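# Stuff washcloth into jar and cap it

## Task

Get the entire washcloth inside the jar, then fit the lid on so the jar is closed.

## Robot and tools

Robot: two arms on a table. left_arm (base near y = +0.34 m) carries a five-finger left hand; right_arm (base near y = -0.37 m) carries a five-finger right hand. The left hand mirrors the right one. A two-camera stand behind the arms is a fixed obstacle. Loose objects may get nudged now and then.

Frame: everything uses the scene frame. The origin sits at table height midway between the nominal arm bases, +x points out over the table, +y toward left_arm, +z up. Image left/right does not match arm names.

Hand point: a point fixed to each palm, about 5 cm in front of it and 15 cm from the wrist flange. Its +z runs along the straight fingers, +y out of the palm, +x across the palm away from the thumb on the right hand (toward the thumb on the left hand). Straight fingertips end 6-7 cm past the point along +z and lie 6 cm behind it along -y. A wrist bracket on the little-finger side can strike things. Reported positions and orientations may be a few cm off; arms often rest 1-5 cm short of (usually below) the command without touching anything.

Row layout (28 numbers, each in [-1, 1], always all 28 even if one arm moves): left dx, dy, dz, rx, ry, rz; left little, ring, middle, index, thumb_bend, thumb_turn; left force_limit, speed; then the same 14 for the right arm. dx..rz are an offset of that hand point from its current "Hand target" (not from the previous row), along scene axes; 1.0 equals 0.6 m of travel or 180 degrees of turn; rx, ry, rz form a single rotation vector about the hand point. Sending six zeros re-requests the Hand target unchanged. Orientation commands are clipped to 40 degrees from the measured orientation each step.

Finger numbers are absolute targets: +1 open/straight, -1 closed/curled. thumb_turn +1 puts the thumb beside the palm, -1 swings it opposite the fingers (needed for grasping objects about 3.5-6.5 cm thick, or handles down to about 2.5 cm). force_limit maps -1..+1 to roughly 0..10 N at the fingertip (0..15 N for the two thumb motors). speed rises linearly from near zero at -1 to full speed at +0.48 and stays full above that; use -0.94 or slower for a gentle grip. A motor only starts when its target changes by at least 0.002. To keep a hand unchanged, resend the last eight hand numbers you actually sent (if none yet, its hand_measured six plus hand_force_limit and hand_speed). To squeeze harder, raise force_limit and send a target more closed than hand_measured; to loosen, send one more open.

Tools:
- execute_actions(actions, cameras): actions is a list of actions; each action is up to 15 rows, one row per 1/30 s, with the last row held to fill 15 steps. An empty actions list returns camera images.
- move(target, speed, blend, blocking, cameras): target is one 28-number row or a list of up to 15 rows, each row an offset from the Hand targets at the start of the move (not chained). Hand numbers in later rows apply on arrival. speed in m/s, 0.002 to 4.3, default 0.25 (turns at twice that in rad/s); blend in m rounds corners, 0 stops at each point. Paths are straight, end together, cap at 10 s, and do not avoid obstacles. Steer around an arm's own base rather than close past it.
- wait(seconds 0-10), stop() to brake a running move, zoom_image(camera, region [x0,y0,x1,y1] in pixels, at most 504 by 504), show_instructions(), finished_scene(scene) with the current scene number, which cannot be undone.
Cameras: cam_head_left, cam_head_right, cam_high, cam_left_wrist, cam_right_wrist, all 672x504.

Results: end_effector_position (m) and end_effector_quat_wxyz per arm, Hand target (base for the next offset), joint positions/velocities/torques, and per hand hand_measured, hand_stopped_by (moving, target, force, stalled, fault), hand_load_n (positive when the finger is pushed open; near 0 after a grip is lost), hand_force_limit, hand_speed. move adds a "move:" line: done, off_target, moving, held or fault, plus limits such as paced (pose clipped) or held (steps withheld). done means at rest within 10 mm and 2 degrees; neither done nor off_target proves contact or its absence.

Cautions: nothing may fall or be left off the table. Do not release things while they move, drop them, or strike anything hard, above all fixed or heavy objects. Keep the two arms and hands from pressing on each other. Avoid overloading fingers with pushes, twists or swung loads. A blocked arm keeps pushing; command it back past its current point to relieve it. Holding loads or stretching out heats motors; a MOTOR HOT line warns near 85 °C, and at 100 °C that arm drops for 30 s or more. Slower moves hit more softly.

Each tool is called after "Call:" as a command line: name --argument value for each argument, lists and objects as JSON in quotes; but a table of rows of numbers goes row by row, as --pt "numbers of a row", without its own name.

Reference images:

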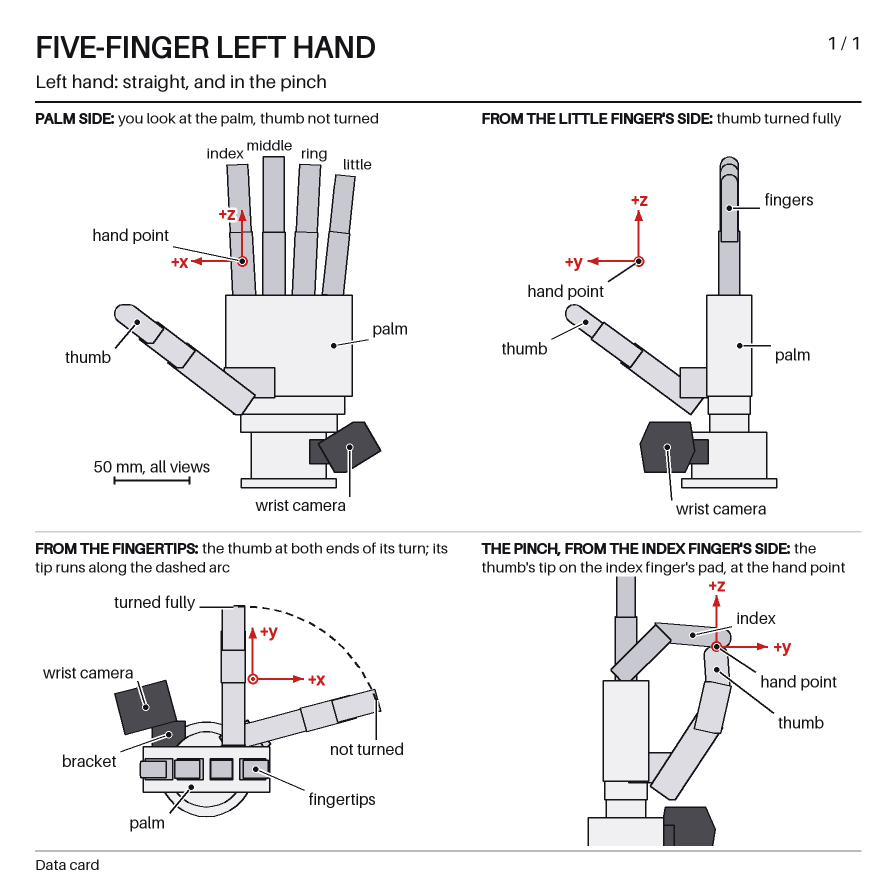

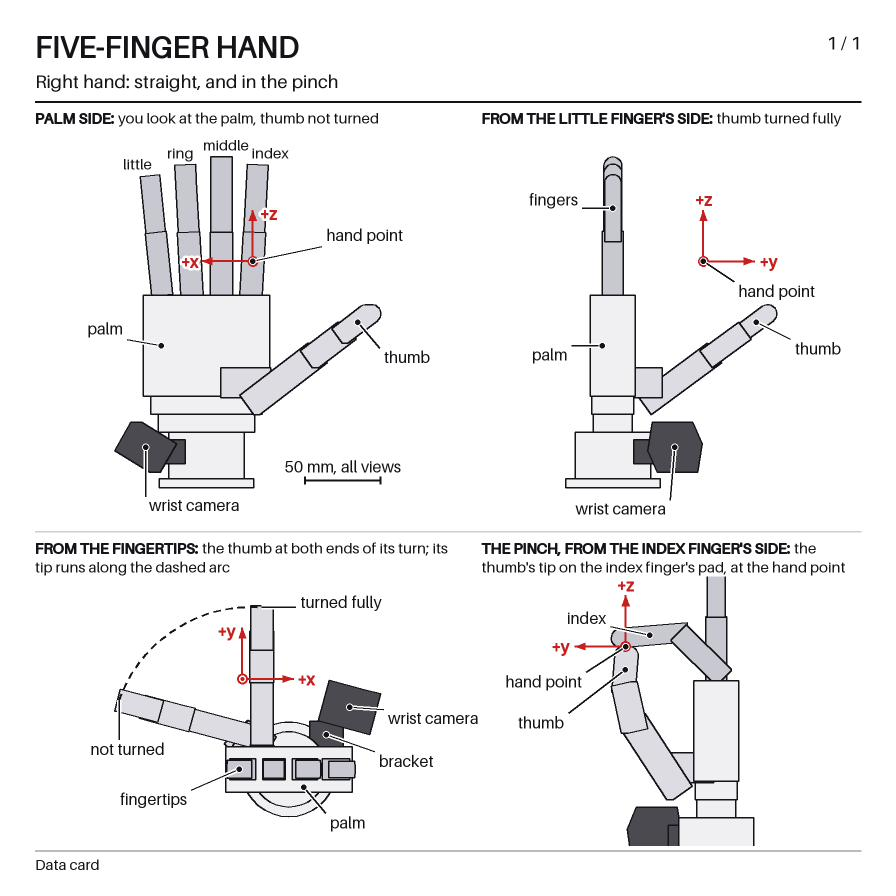

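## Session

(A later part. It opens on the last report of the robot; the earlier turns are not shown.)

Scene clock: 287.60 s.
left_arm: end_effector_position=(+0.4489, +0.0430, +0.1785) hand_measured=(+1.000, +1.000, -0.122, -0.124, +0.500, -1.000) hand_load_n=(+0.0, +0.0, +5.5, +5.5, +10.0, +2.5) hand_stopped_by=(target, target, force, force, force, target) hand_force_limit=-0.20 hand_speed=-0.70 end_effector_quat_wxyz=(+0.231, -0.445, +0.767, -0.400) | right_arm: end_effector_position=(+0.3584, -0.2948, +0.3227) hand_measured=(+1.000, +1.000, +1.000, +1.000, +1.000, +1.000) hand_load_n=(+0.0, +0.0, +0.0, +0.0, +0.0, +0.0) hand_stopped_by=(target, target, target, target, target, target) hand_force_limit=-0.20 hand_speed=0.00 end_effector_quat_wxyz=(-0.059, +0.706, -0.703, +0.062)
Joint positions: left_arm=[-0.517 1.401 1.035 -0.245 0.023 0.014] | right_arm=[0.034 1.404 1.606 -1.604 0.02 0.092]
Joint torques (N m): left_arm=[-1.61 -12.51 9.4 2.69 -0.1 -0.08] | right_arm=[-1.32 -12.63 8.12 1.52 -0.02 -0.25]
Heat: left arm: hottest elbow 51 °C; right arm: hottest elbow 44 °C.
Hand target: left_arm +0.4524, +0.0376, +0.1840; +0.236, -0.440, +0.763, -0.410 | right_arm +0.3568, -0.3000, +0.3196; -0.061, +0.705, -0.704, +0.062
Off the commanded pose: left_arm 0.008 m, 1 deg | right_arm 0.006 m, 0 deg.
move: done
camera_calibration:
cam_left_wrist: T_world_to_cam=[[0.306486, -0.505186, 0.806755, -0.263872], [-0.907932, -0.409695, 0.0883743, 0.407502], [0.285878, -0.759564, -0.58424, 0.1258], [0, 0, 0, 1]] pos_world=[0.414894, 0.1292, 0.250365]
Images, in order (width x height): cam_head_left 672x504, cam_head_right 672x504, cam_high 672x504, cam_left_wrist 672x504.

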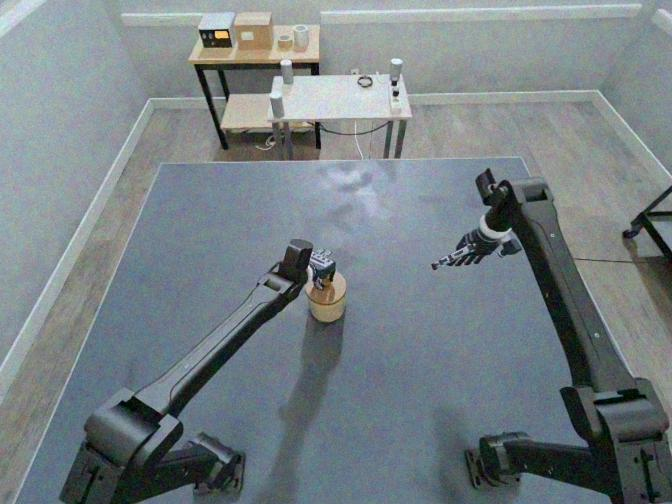

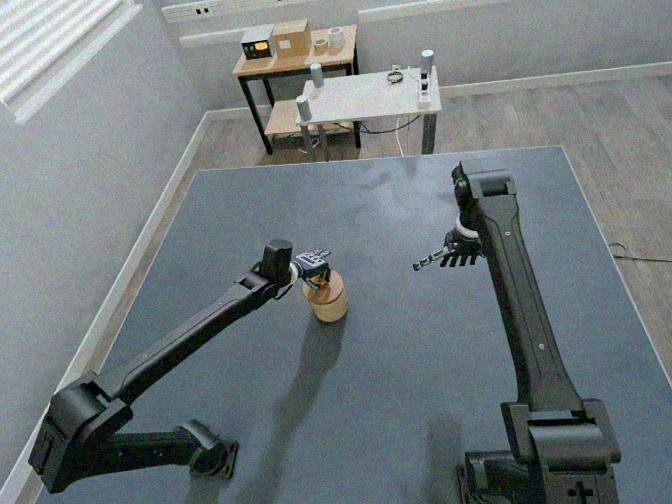

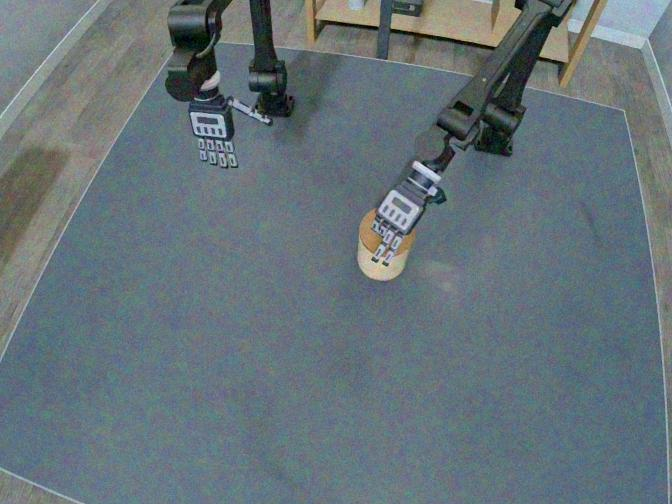

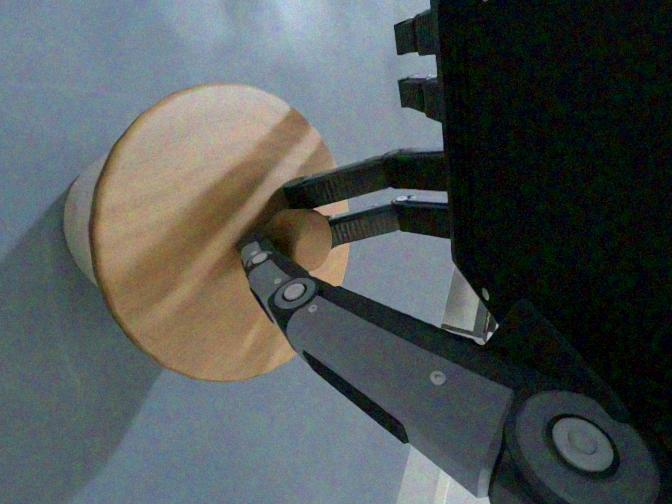

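Call:
move --target '[-0.0015, 0.0015, -0.02, 0.003, 0.0052, 0, 1, 1, -0.6, -0.6, 0.1, -1, -0.2, -0.7, 0, 0, 0, 0, 0, 0, 1, 1, 1, 1, 1, 1, -0.2, 0]' --speed 0.05 --cameras '["cam_head_left", "cam_head_right", "cam_high", "cam_left_wrist"]'

Call:
zoom_image --camera "cam_head_left" --region '[296, 250, 356, 325]'

Call:
zoom_image --camera "cam_high" --region '[350, 200, 430, 285]'

Scene clock: 292.60 s.
left_arm: end_effector_position=(+0.4478, +0.0435, +0.1749) hand_measured=(+1.000, +1.000, -0.122, -0.124, +0.500, -1.000) hand_load_n=(+0.0, +0.0, +5.5, +5.0, +9.5, +2.5) hand_stopped_by=(target, target, force, force, force, target) hand_force_limit=-0.20 hand_speed=-0.70 end_effector_quat_wxyz=(+0.231, -0.446, +0.768, -0.399) | right_arm: end_effector_position=(+0.3584, -0.2948, +0.3227) hand_measured=(+1.000, +1.000, +1.000, +1.000, +1.000, +1.000) hand_load_n=(+0.0, +0.0, +0.0, +0.0, +0.0, +0.0) hand_stopped_by=(target, target, target, target, target, target) hand_force_limit=-0.20 hand_speed=0.00 end_effector_quat_wxyz=(-0.059, +0.706, -0.703, +0.062)
Joint positions: left_arm=[-0.517 1.402 1.028 -0.239 0.023 0.014] | right_arm=[0.034 1.404 1.606 -1.604 0.02 0.092]
Joint torques (N m): left_arm=[-1.44 -11.22 9.29 2.67 -0.1 -0.09] | right_arm=[-1.32 -12.69 8.12 1.52 -0.02 -0.24]
Heat: left arm: hottest elbow 50 °C; right arm: hottest elbow 44 °C.
Hand target: left_arm +0.4516, +0.0385, +0.1722; +0.232, -0.443, +0.767, -0.403 | right_arm +0.3568, -0.3000, +0.3196; -0.061, +0.705, -0.704, +0.062
Off the commanded pose: left_arm 0.007 m, 1 deg | right_arm 0.006 m, 0 deg.
move: done
camera_calibration:
cam_left_wrist: T_world_to_cam=[[0.308397, -0.506165, 0.805412, -0.260964], [-0.907722, -0.409798, 0.0900322, 0.406799], [0.284485, -0.758856, -0.585837, 0.1253], [0, 0, 0, 1]] pos_world=[0.414095, 0.129699, 0.246964]
Images, in order (width x height): cam_head_left 672x504, cam_head_right 672x504, cam_high 672x504, cam_left_wrist 672x504.

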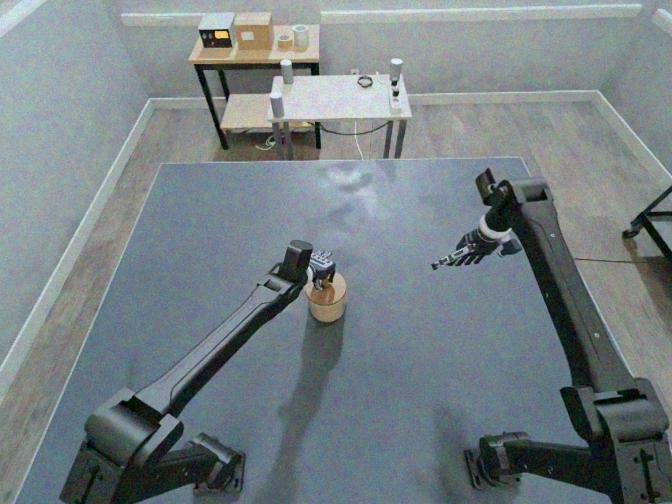

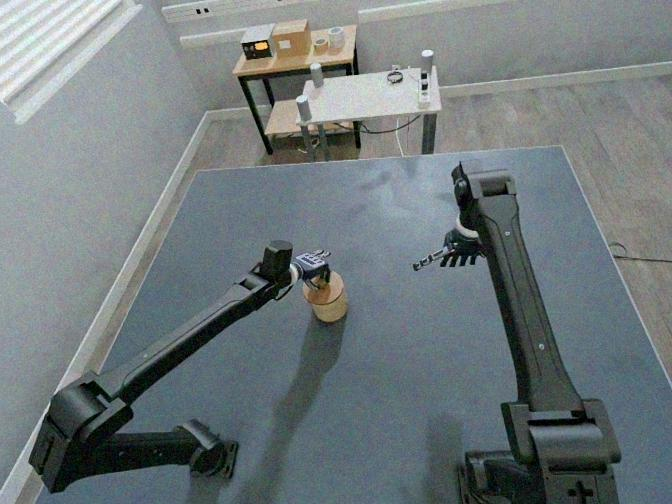

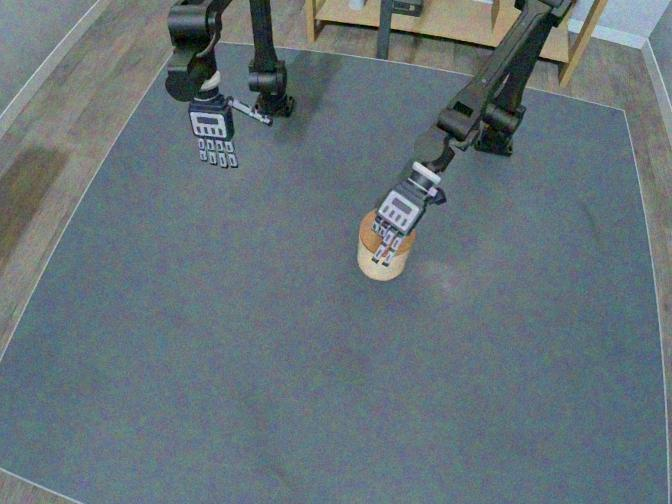

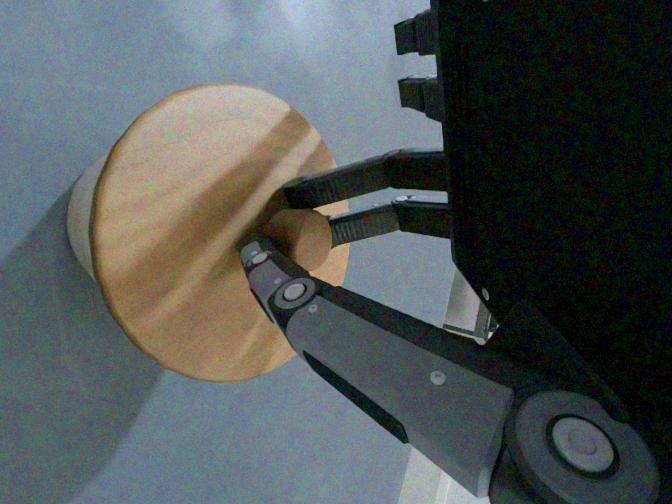

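Scaled by 6.720 from the camera's 672x504 image, which has a finer 960x720 frame.

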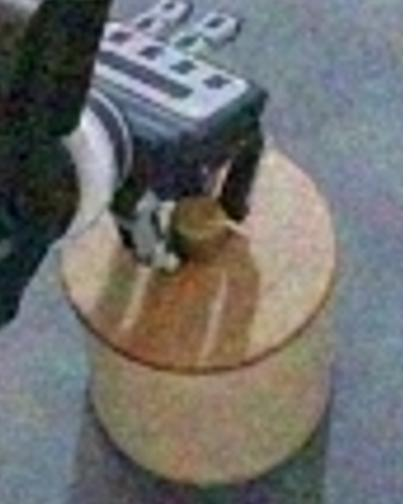

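Scaled by 5.929 from the camera's 672x504 image, which has a finer 960x720 frame.

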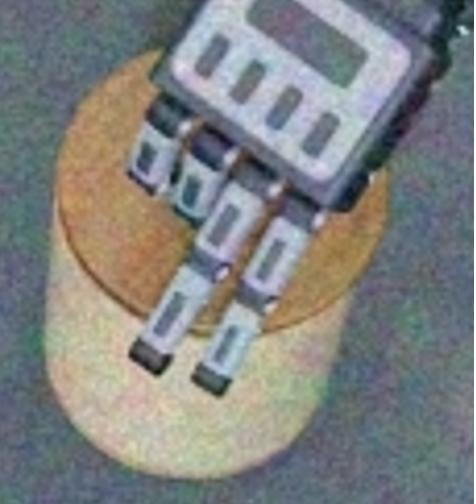

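Call:
move --target '[0.001, -0.0015, -0.02, 0, 0, 0, 1, 1, -0.6, -0.6, 0.1, -1, -0.2, -0.7, 0, 0, 0, 0, 0, 0, 1, 1, 1, 1, 1, 1, -0.2, 0]' --speed 0.05 --cameras '["cam_head_left", "cam_head_right", "cam_high", "cam_left_wrist"]'

Call:
zoom_image --camera "cam_head_left" --region '[296, 250, 356, 325]'

Call:
zoom_image --camera "cam_high" --region '[350, 200, 430, 285]'

Scene clock: 297.10 s.
left_arm: end_effector_position=(+0.4505, +0.0421, +0.1698) hand_measured=(+1.000, +1.000, -0.122, -0.124, +0.500, -1.000) hand_load_n=(+0.0, -0.5, +5.0, +4.5, +10.5, +2.5) hand_stopped_by=(target, target, force, force, force, target) hand_force_limit=-0.20 hand_speed=-0.70 end_effector_quat_wxyz=(+0.234, -0.444, +0.765, -0.405) | right_arm: end_effector_position=(+0.3584, -0.2948, +0.3227) hand_measured=(+1.000, +1.000, +1.000, +1.000, +1.000, +1.000) hand_load_n=(+0.0, +0.0, +0.0, +0.0, +0.0, +0.0) hand_stopped_by=(target, target, target, target, target, target) hand_force_limit=-0.20 hand_speed=0.00 end_effector_quat_wxyz=(-0.059, +0.706, -0.703, +0.062)
Joint positions: left_arm=[-0.517 1.411 1.014 -0.202 0.023 0.014] | right_arm=[0.034 1.404 1.606 -1.604 0.02 0.092]
Joint torques (N m): left_arm=[-1.38 -10.87 8.95 2.55 -0.13 -0.07] | right_arm=[-1.32 -12.69 8.1 1.52 -0.02 -0.25]
Heat: left arm: hottest elbow 50 °C; right arm: hottest elbow 44 °C.
Hand target: left_arm +0.4522, +0.0376, +0.1601; +0.232, -0.443, +0.767, -0.403 | right_arm +0.3568, -0.3000, +0.3196; -0.061, +0.705, -0.704, +0.062
Off the commanded pose: left_arm 0.011 m, 0 deg | right_arm 0.006 m, 0 deg.
move: off_target (left_arm)
camera_calibration:
cam_left_wrist: T_world_to_cam=[[0.297811, -0.500461, 0.812925, -0.255143], [-0.908831, -0.409221, 0.0810162, 0.411045], [0.292121, -0.762939, -0.576705, 0.115583], [0, 0, 0, 1]] pos_world=[0.41579, 0.128702, 0.240768]
Images, in order (width x height): cam_head_left 672x504, cam_head_right 672x504, cam_high 672x504, cam_left_wrist 672x504.

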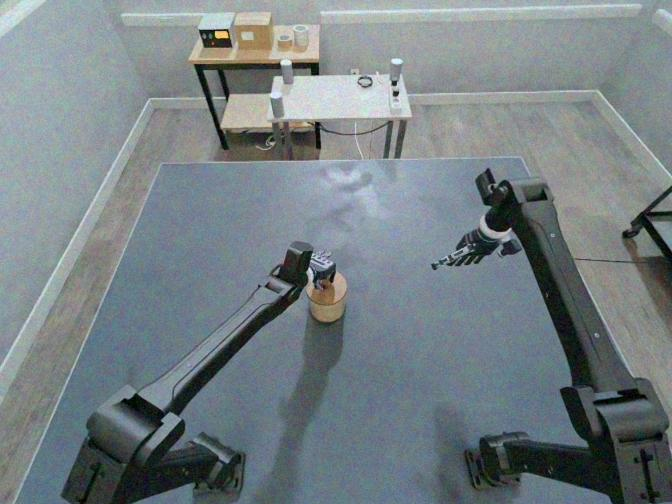

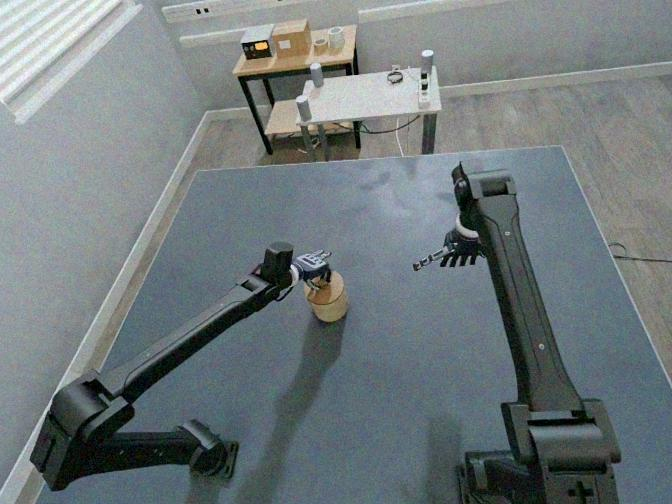

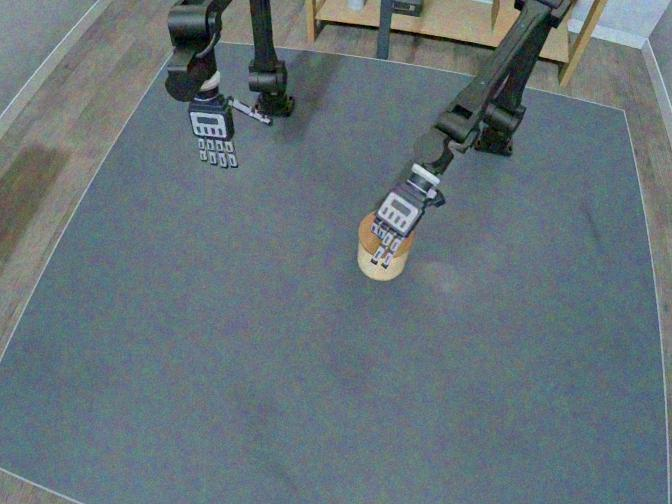

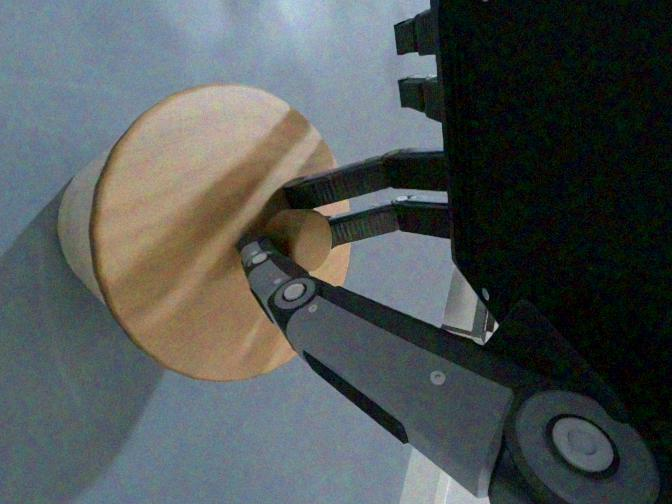

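Scaled by 6.720 from the camera's 672x504 image, which has a finer 960x720 frame.

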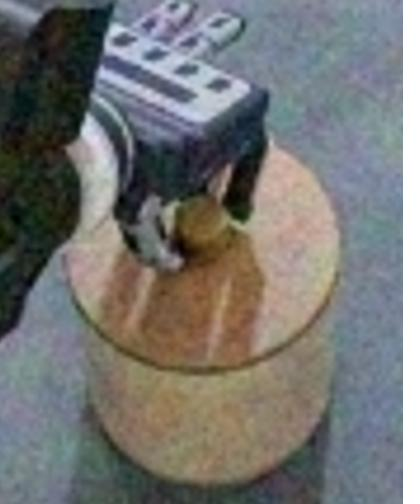

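Scaled by 5.929 from the camera's 672x504 image, which has a finer 960x720 frame.

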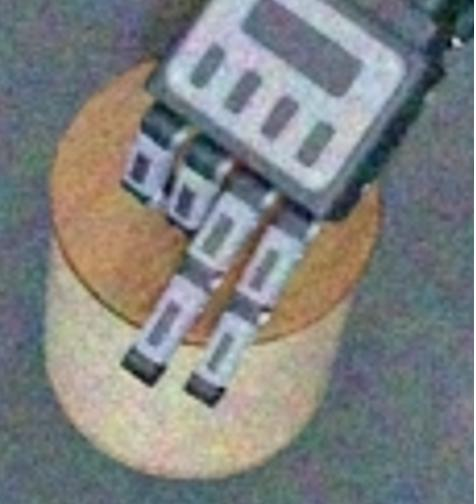

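Call:
move --target '[-0.005, 0.003, -0.025, -0.003, -0.005, 0, 1, 1, -0.6, -0.6, 0.1, -1, -0.2, -0.7, 0, 0, 0, 0, 0, 0, 1, 1, 1, 1, 1, 1, -0.2, 0]' --speed 0.05 --cameras '["cam_head_left", "cam_head_right", "cam_high", "cam_left_wrist"]'

Call:
zoom_image --camera "cam_head_left" --region '[296, 250, 356, 325]'

Call:
zoom_image --camera "cam_high" --region '[350, 200, 430, 285]'

Scene clock: 304.03 s.
left_arm: end_effector_position=(+0.4508, +0.0419, +0.1660) hand_measured=(+1.000, +1.000, -0.122, -0.124, +0.500, -1.000) hand_load_n=(+0.0, +0.0, +3.5, +4.0, +9.5, +2.0) hand_stopped_by=(target, target, force, force, force, target) hand_force_limit=-0.20 hand_speed=-0.70 end_effector_quat_wxyz=(+0.243, -0.439, +0.757, -0.419) | right_arm: end_effector_position=(+0.3584, -0.2948, +0.3227) hand_measured=(+1.000, +1.000, +1.000, +1.000, +1.000, +1.000) hand_load_n=(+0.0, +0.0, +0.0, +0.0, +0.0, +0.0) hand_stopped_by=(target, target, target, target, target, target) hand_force_limit=-0.20 hand_speed=0.00 end_effector_quat_wxyz=(-0.059, +0.706, -0.703, +0.062)
Joint positions: left_arm=[-0.517 1.404 0.977 -0.133 0.023 0.014] | right_arm=[0.034 1.404 1.606 -1.604 0.02 0.092]
Joint torques (N m): left_arm=[-1.55 -9.82 7.92 2.67 -0.09 -0.08] | right_arm=[-1.32 -12.69 8.1 1.52 -0.03 -0.25]
Heat: left arm: hottest elbow 50 °C; right arm: hottest elbow 44 °C.
Hand target: left_arm +0.4492, +0.0394, +0.1450; +0.236, -0.441, +0.763, -0.410 | right_arm +0.3568, -0.3000, +0.3196; -0.061, +0.705, -0.704, +0.062
Off the commanded pose: left_arm 0.021 m, 1 deg | right_arm 0.006 m, 0 deg.
move: off_target (left_arm)
camera_calibration:
cam_left_wrist: T_world_to_cam=[[0.27075, -0.485906, 0.831017, -0.243645], [-0.91112, -0.408, 0.0582853, 0.416308], [0.310734, -0.772937, -0.553185, 0.101358], [0, 0, 0, 1]] pos_world=[0.413778, 0.129809, 0.234278]
Images, in order (width x height): cam_head_left 672x504, cam_head_right 672x504, cam_high 672x504, cam_left_wrist 672x504.

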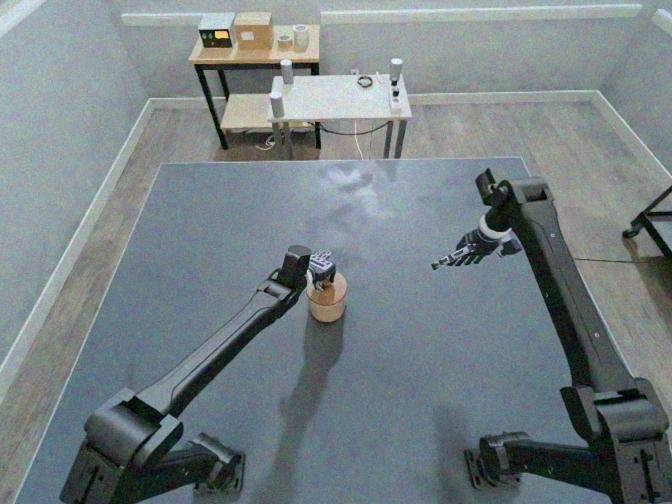

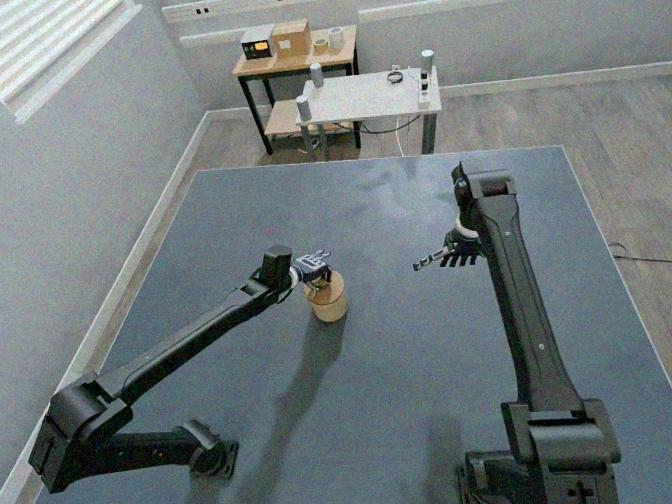

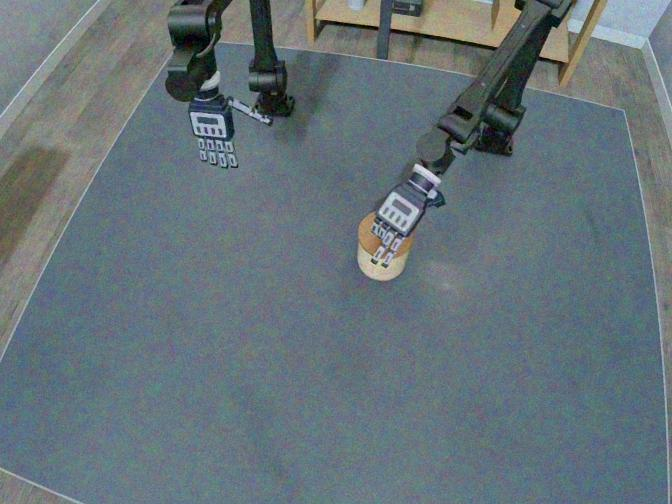

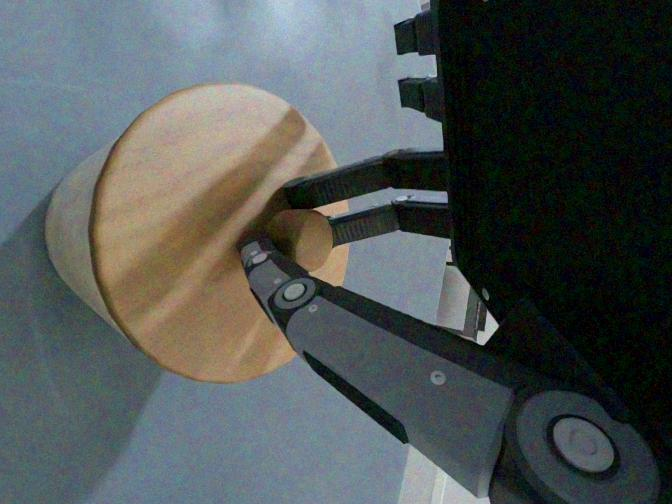

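Scaled by 6.720 from the camera's 672x504 image, which has a finer 960x720 frame.

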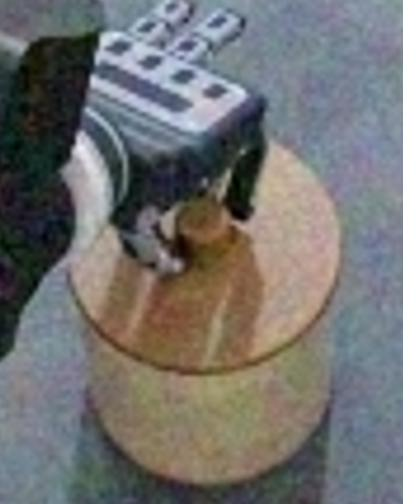

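Scaled by 5.929 from the camera's 672x504 image, which has a finer 960x720 frame.

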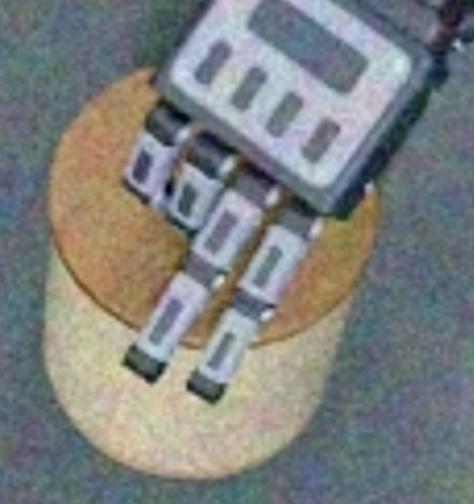

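Call:
move --target '[0.002, 0.003, 0.04, 0, 0, 0, 1, 1, -0.6, -0.6, 0.1, -1, -0.2, -0.7, 0, 0, 0, 0, 0, 0, 1, 1, 1, 1, 1, 1, -0.2, 0]' --speed 0.05 --cameras '["cam_head_left", "cam_head_right", "cam_high", "cam_left_wrist"]'

Call:
zoom_image --camera "cam_head_left" --region '[296, 250, 356, 325]'

Call:
zoom_image --camera "cam_high" --region '[350, 200, 430, 285]'

Scene clock: 310.77 s.
left_arm: end_effector_position=(+0.4488, +0.0428, +0.1665) hand_measured=(+1.000, +1.000, -0.122, -0.124, +0.500, -1.000) hand_load_n=(+0.0, +0.0, +5.0, +5.5, +9.0, +2.5) hand_stopped_by=(target, target, force, force, force, target) hand_force_limit=-0.20 hand_speed=-0.70 end_effector_quat_wxyz=(+0.239, -0.440, +0.760, -0.414) | right_arm: end_effector_position=(+0.3584, -0.2948, +0.3227) hand_measured=(+1.000, +1.000, +1.000, +1.000, +1.000, +1.000) hand_load_n=(+0.0, +0.0, +0.0, +0.0, +0.0, +0.0) hand_stopped_by=(target, target, target, target, target, target) hand_force_limit=-0.20 hand_speed=0.00 end_effector_quat_wxyz=(-0.059, +0.706, -0.703, +0.062)
Joint positions: left_arm=[-0.517 1.402 0.983 -0.155 0.024 0.014] | right_arm=[0.034 1.404 1.606 -1.604 0.02 0.092]
Joint torques (N m): left_arm=[-1.14 -11.99 10.54 0.87 0.03 -0.07] | right_arm=[-1.32 -12.63 8.1 1.52 -0.03 -0.25]
Heat: left arm: hottest elbow 50 °C; right arm: hottest elbow 44 °C.
Hand target: left_arm +0.4505, +0.0412, +0.1693; +0.236, -0.441, +0.763, -0.410 | right_arm +0.3568, -0.3000, +0.3196; -0.061, +0.705, -0.704, +0.062
Off the commanded pose: left_arm 0.003 m, 1 deg | right_arm 0.006 m, 0 deg.
move: done
camera_calibration:
cam_left_wrist: T_world_to_cam=[[0.280269, -0.490976, 0.824859, -0.246083], [-0.910773, -0.407444, 0.0669396, 0.413178], [0.303218, -0.770021, -0.561362, 0.107502], [0, 0, 0, 1]] pos_world=[0.412684, 0.130305, 0.235673]
Images, in order (width x height): cam_head_left 672x504, cam_head_right 672x504, cam_high 672x504, cam_left_wrist 672x504.

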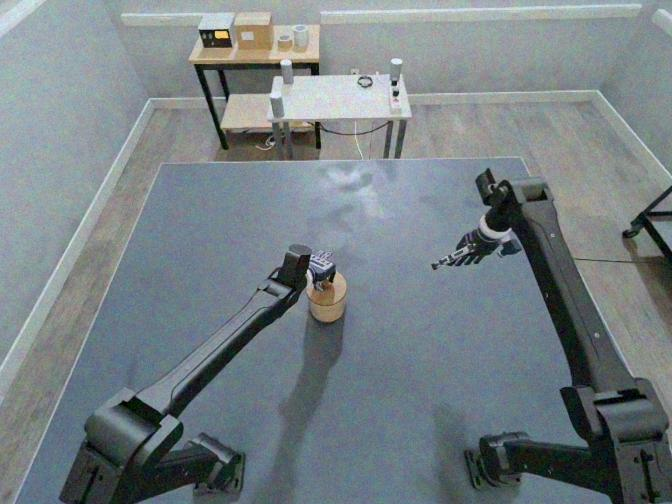

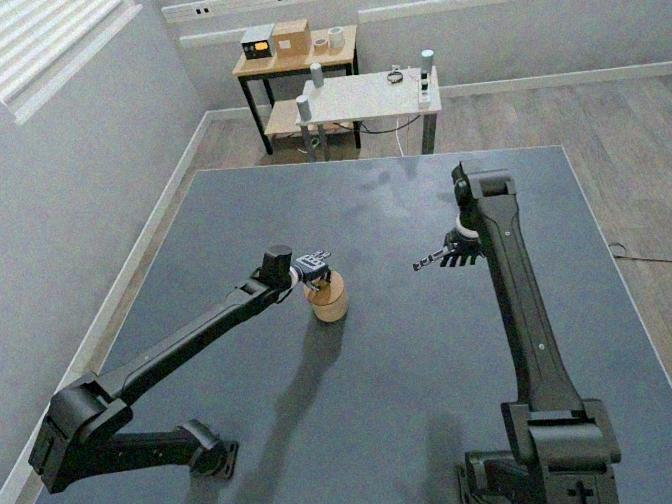

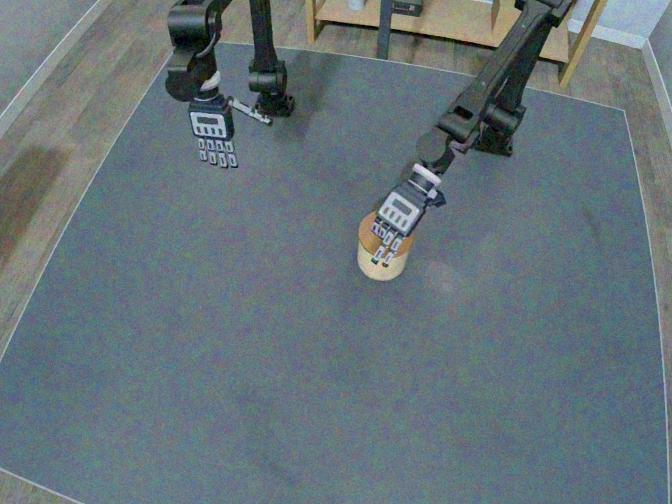

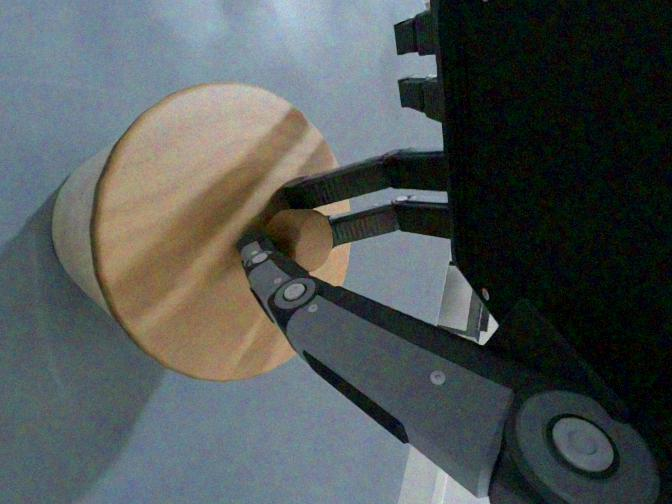

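Scaled by 6.720 from the camera's 672x504 image, which has a finer 960x720 frame.

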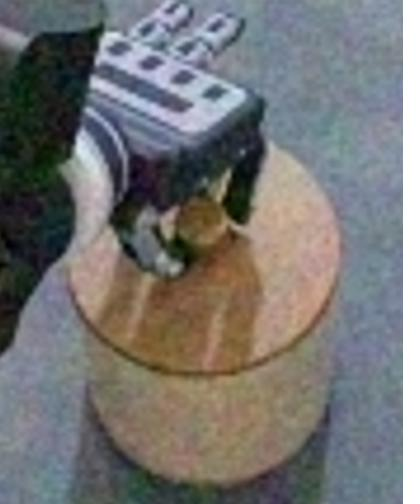

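Scaled by 5.929 from the camera's 672x504 image, which has a finer 960x720 frame.

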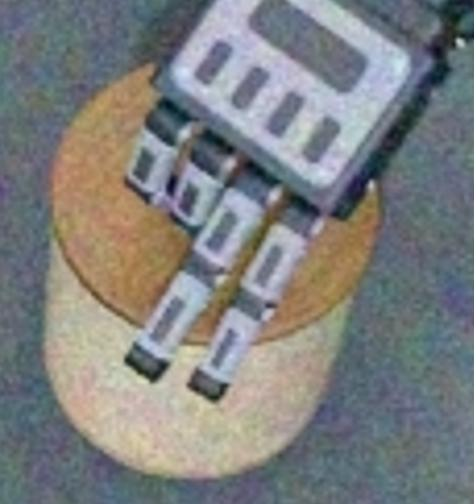

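Call:
move --target '[0, 0, 0, 0, 0, 0, 1, 1, 0.15, 0.15, 0.75, -1, -0.2, -0.7, 0, 0, 0, 0, 0, 0, 1, 1, 1, 1, 1, 1, -0.2, 0]' --speed 0.05 --cameras '["cam_head_left", "cam_head_right", "cam_high", "cam_left_wrist"]'

Call:
zoom_image --camera "cam_head_left" --region '[296, 250, 356, 325]'

Call:
zoom_image --camera "cam_high" --region '[350, 200, 430, 285]'

Scene clock: 320.80 s.
left_arm: end_effector_position=(+0.4467, +0.0435, +0.1686) hand_measured=(+1.000, +1.000, +0.150, +0.150, +0.750, -1.000) hand_load_n=(+0.0, +0.0, +0.5, +0.0, +0.0, +0.0) hand_stopped_by=(target, target, target, target, target, target) hand_force_limit=-0.20 hand_speed=-0.70 end_effector_quat_wxyz=(+0.238, -0.440, +0.761, -0.413) | right_arm: end_effector_position=(+0.3584, -0.2948, +0.3227) hand_measured=(+1.000, +1.000, +1.000, +1.000, +1.000, +1.000) hand_load_n=(+0.0, +0.5, +0.0, +0.0, +0.0, +0.0) hand_stopped_by=(target, target, target, target, target, target) hand_force_limit=-0.20 hand_speed=0.00 end_effector_quat_wxyz=(-0.059, +0.706, -0.703, +0.062)
Joint positions: left_arm=[-0.517 1.395 0.983 -0.165 0.025 0.014] | right_arm=[0.034 1.404 1.606 -1.604 0.02 0.092]
Joint torques (N m): left_arm=[-1.14 -11.22 10.62 1.28 -0.04 -0.04] | right_arm=[-1.32 -12.63 8.12 1.52 -0.03 -0.25]
Heat: left arm: hottest elbow 50 °C; right arm: hottest elbow 44 °C.
Hand target: left_arm +0.4504, +0.0412, +0.1691; +0.236, -0.441, +0.763, -0.410 | right_arm +0.3568, -0.3000, +0.3196; -0.061, +0.705, -0.704, +0.062
Off the commanded pose: left_arm 0.004 m, 1 deg | right_arm 0.006 m, 0 deg.
move: done
camera_calibration:
cam_left_wrist: T_world_to_cam=[[0.281617, -0.491615, 0.824018, -0.247353], [-0.91112, -0.40633, 0.0689655, 0.411227], [0.300918, -0.770202, -0.56235, 0.111155], [0, 0, 0, 1]] pos_world=[0.410888, 0.131103, 0.237971]
Images, in order (width x height): cam_head_left 672x504, cam_head_right 672x504, cam_high 672x504, cam_left_wrist 672x504.

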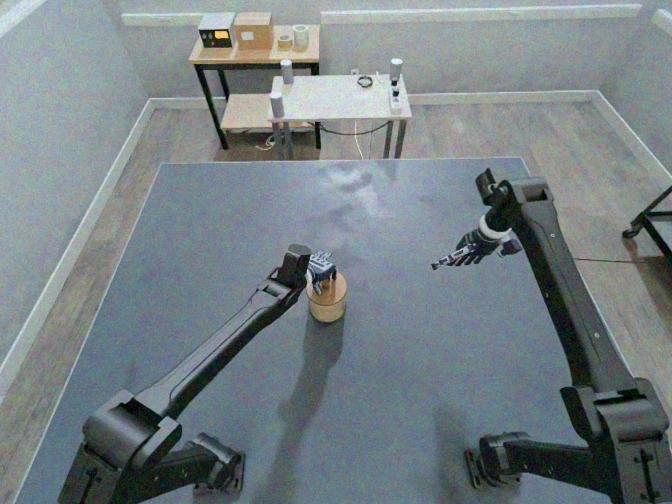

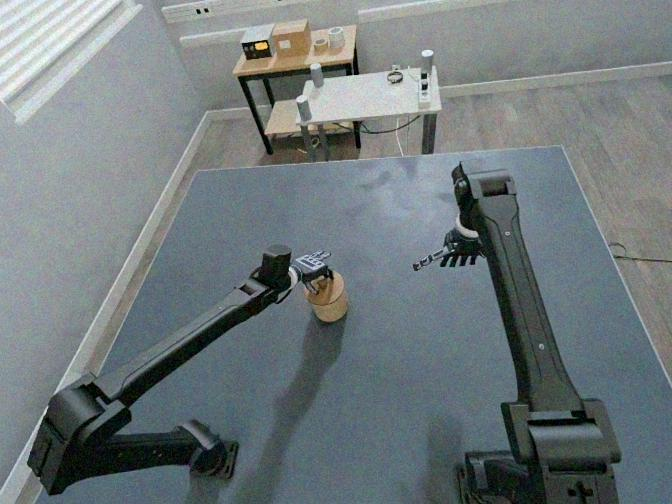

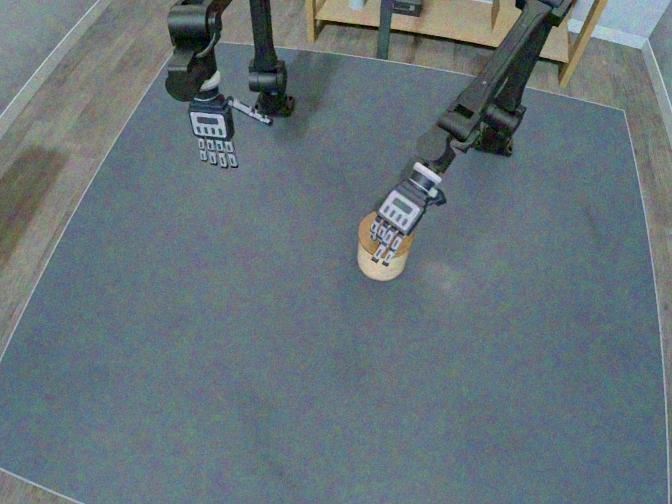

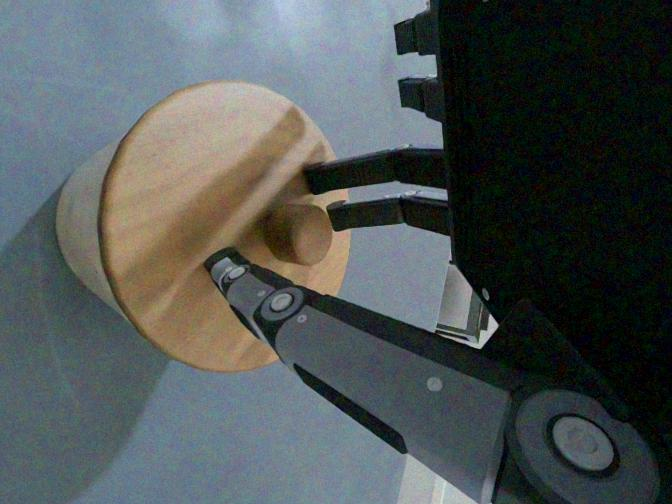

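Scaled by 6.720 from the camera's 672x504 image, which has a finer 960x720 frame.

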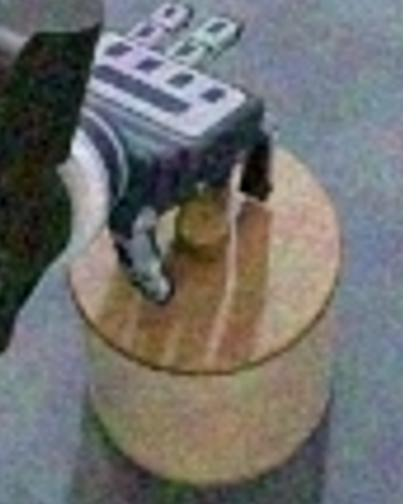

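Scaled by 5.929 from the camera's 672x504 image, which has a finer 960x720 frame.

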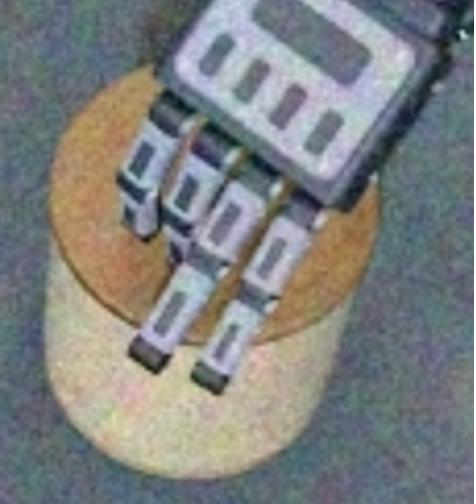

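Call:
move --pt "0.0193 -0.0128 0.0765 0 0 0 1 1 0.15 0.15 0.75 -1 -0.2 -0.7 0 0 0 0 0 0 1 1 1 1 1 1 -0.2 0" --pt "0.0193 -0.0128 0.12 0 0 0 1 1 0.15 0.15 0.75 -1 -0.2 -0.7 0 0 0 0 0 0 1 1 1 1 1 1 -0.2 0" --speed '[0.04, 0.06]' --blend '[0.02, 0]' --cameras '["cam_head_left", "cam_head_right", "cam_high", "cam_left_wrist"]'

Call:
zoom_image --camera "cam_head_left" --region '[296, 250, 356, 325]'

Call:
zoom_image --camera "cam_high" --region '[350, 200, 430, 285]'

Scene clock: 329.43 s.
left_arm: end_effector_position=(+0.4534, +0.0399, +0.2165) hand_measured=(+1.000, +1.000, +0.150, +0.150, +0.750, -1.000) hand_load_n=(+0.0, +0.0, +0.0, +0.0, +0.0, +0.0) hand_stopped_by=(target, target, target, target, target, target) hand_force_limit=-0.20 hand_speed=-0.70 end_effector_quat_wxyz=(+0.227, -0.446, +0.770, -0.396) | right_arm: end_effector_position=(+0.3584, -0.2948, +0.3227) hand_measured=(+1.000, +1.000, +1.000, +1.000, +1.000, +1.000) hand_load_n=(+0.0, +0.0, +0.0, +0.0, +0.0, +0.0) hand_stopped_by=(target, target, target, target, target, target) hand_force_limit=-0.20 hand_speed=0.00 end_effector_quat_wxyz=(-0.059, +0.706, -0.703, +0.062)
Joint positions: left_arm=[-0.517 1.388 1.133 -0.368 0.025 0.014] | right_arm=[0.034 1.404 1.606 -1.604 0.02 0.092]
Joint torques (N m): left_arm=[-1.49 -13.1 12.66 1.42 -0.14 -0.08] | right_arm=[-1.32 -12.63 8.1 1.52 -0.02 -0.25]
Heat: left arm: hottest elbow 51 °C; right arm: hottest elbow 43 °C.
Hand target: left_arm +0.4620, +0.0336, +0.2412; +0.236, -0.441, +0.763, -0.410 | right_arm +0.3568, -0.3000, +0.3196; -0.061, +0.705, -0.704, +0.062
Off the commanded pose: left_arm 0.027 m, 2 deg | right_arm 0.006 m, 0 deg.
move: off_target (left_arm); blend cut to 0.0131 m at target 1
camera_calibration:
cam_left_wrist: T_world_to_cam=[[0.314875, -0.509581, 0.800738, -0.299791], [-0.907743, -0.408102, 0.0972401, 0.404969], [0.277231, -0.757482, -0.59107, 0.149699], [0, 0, 0, 1]] pos_world=[0.420503, 0.125895, 0.289157]
Images, in order (width x height): cam_head_left 672x504, cam_head_right 672x504, cam_high 672x504, cam_left_wrist 672x504.

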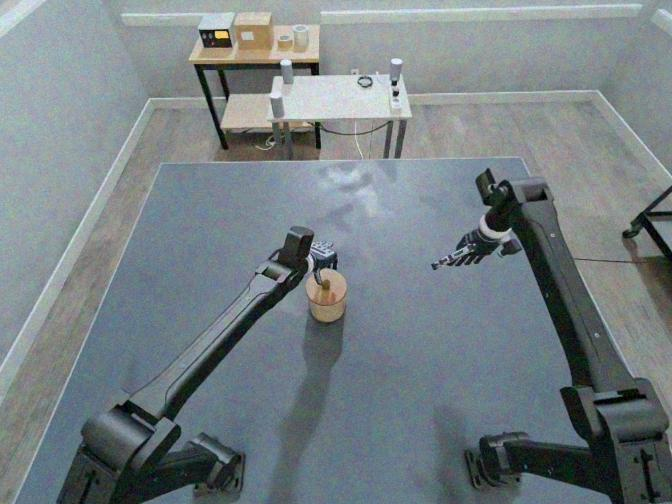

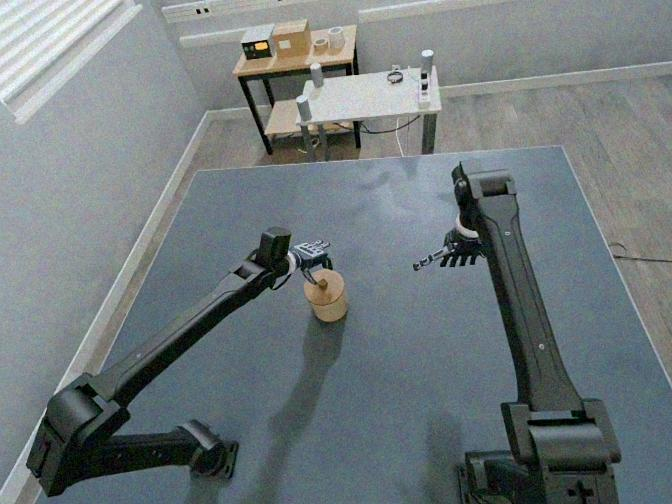

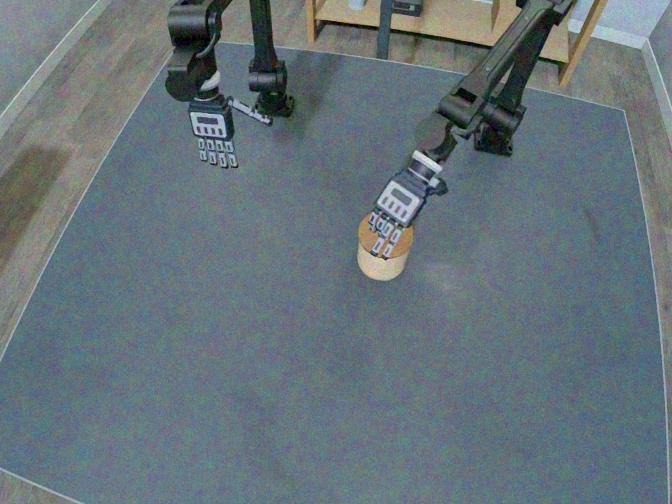

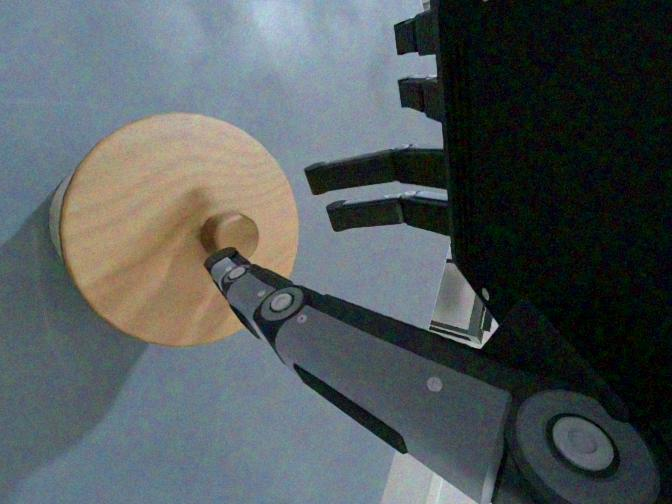

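Scaled by 6.720 from the camera's 672x504 image, which has a finer 960x720 frame.

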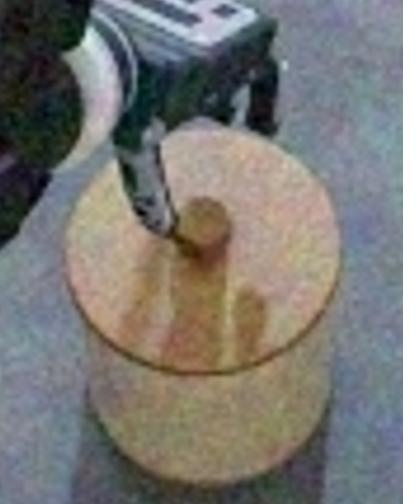

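Scaled by 5.929 from the camera's 672x504 image, which has a finer 960x720 frame.

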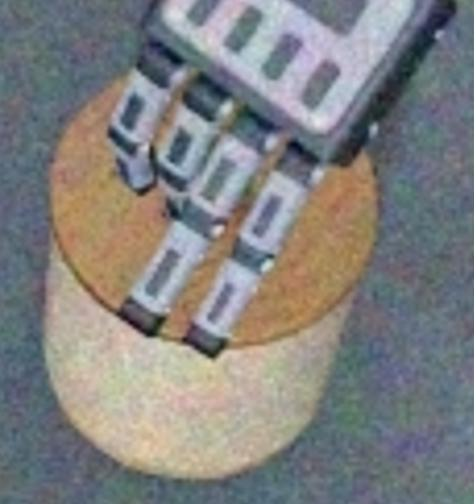

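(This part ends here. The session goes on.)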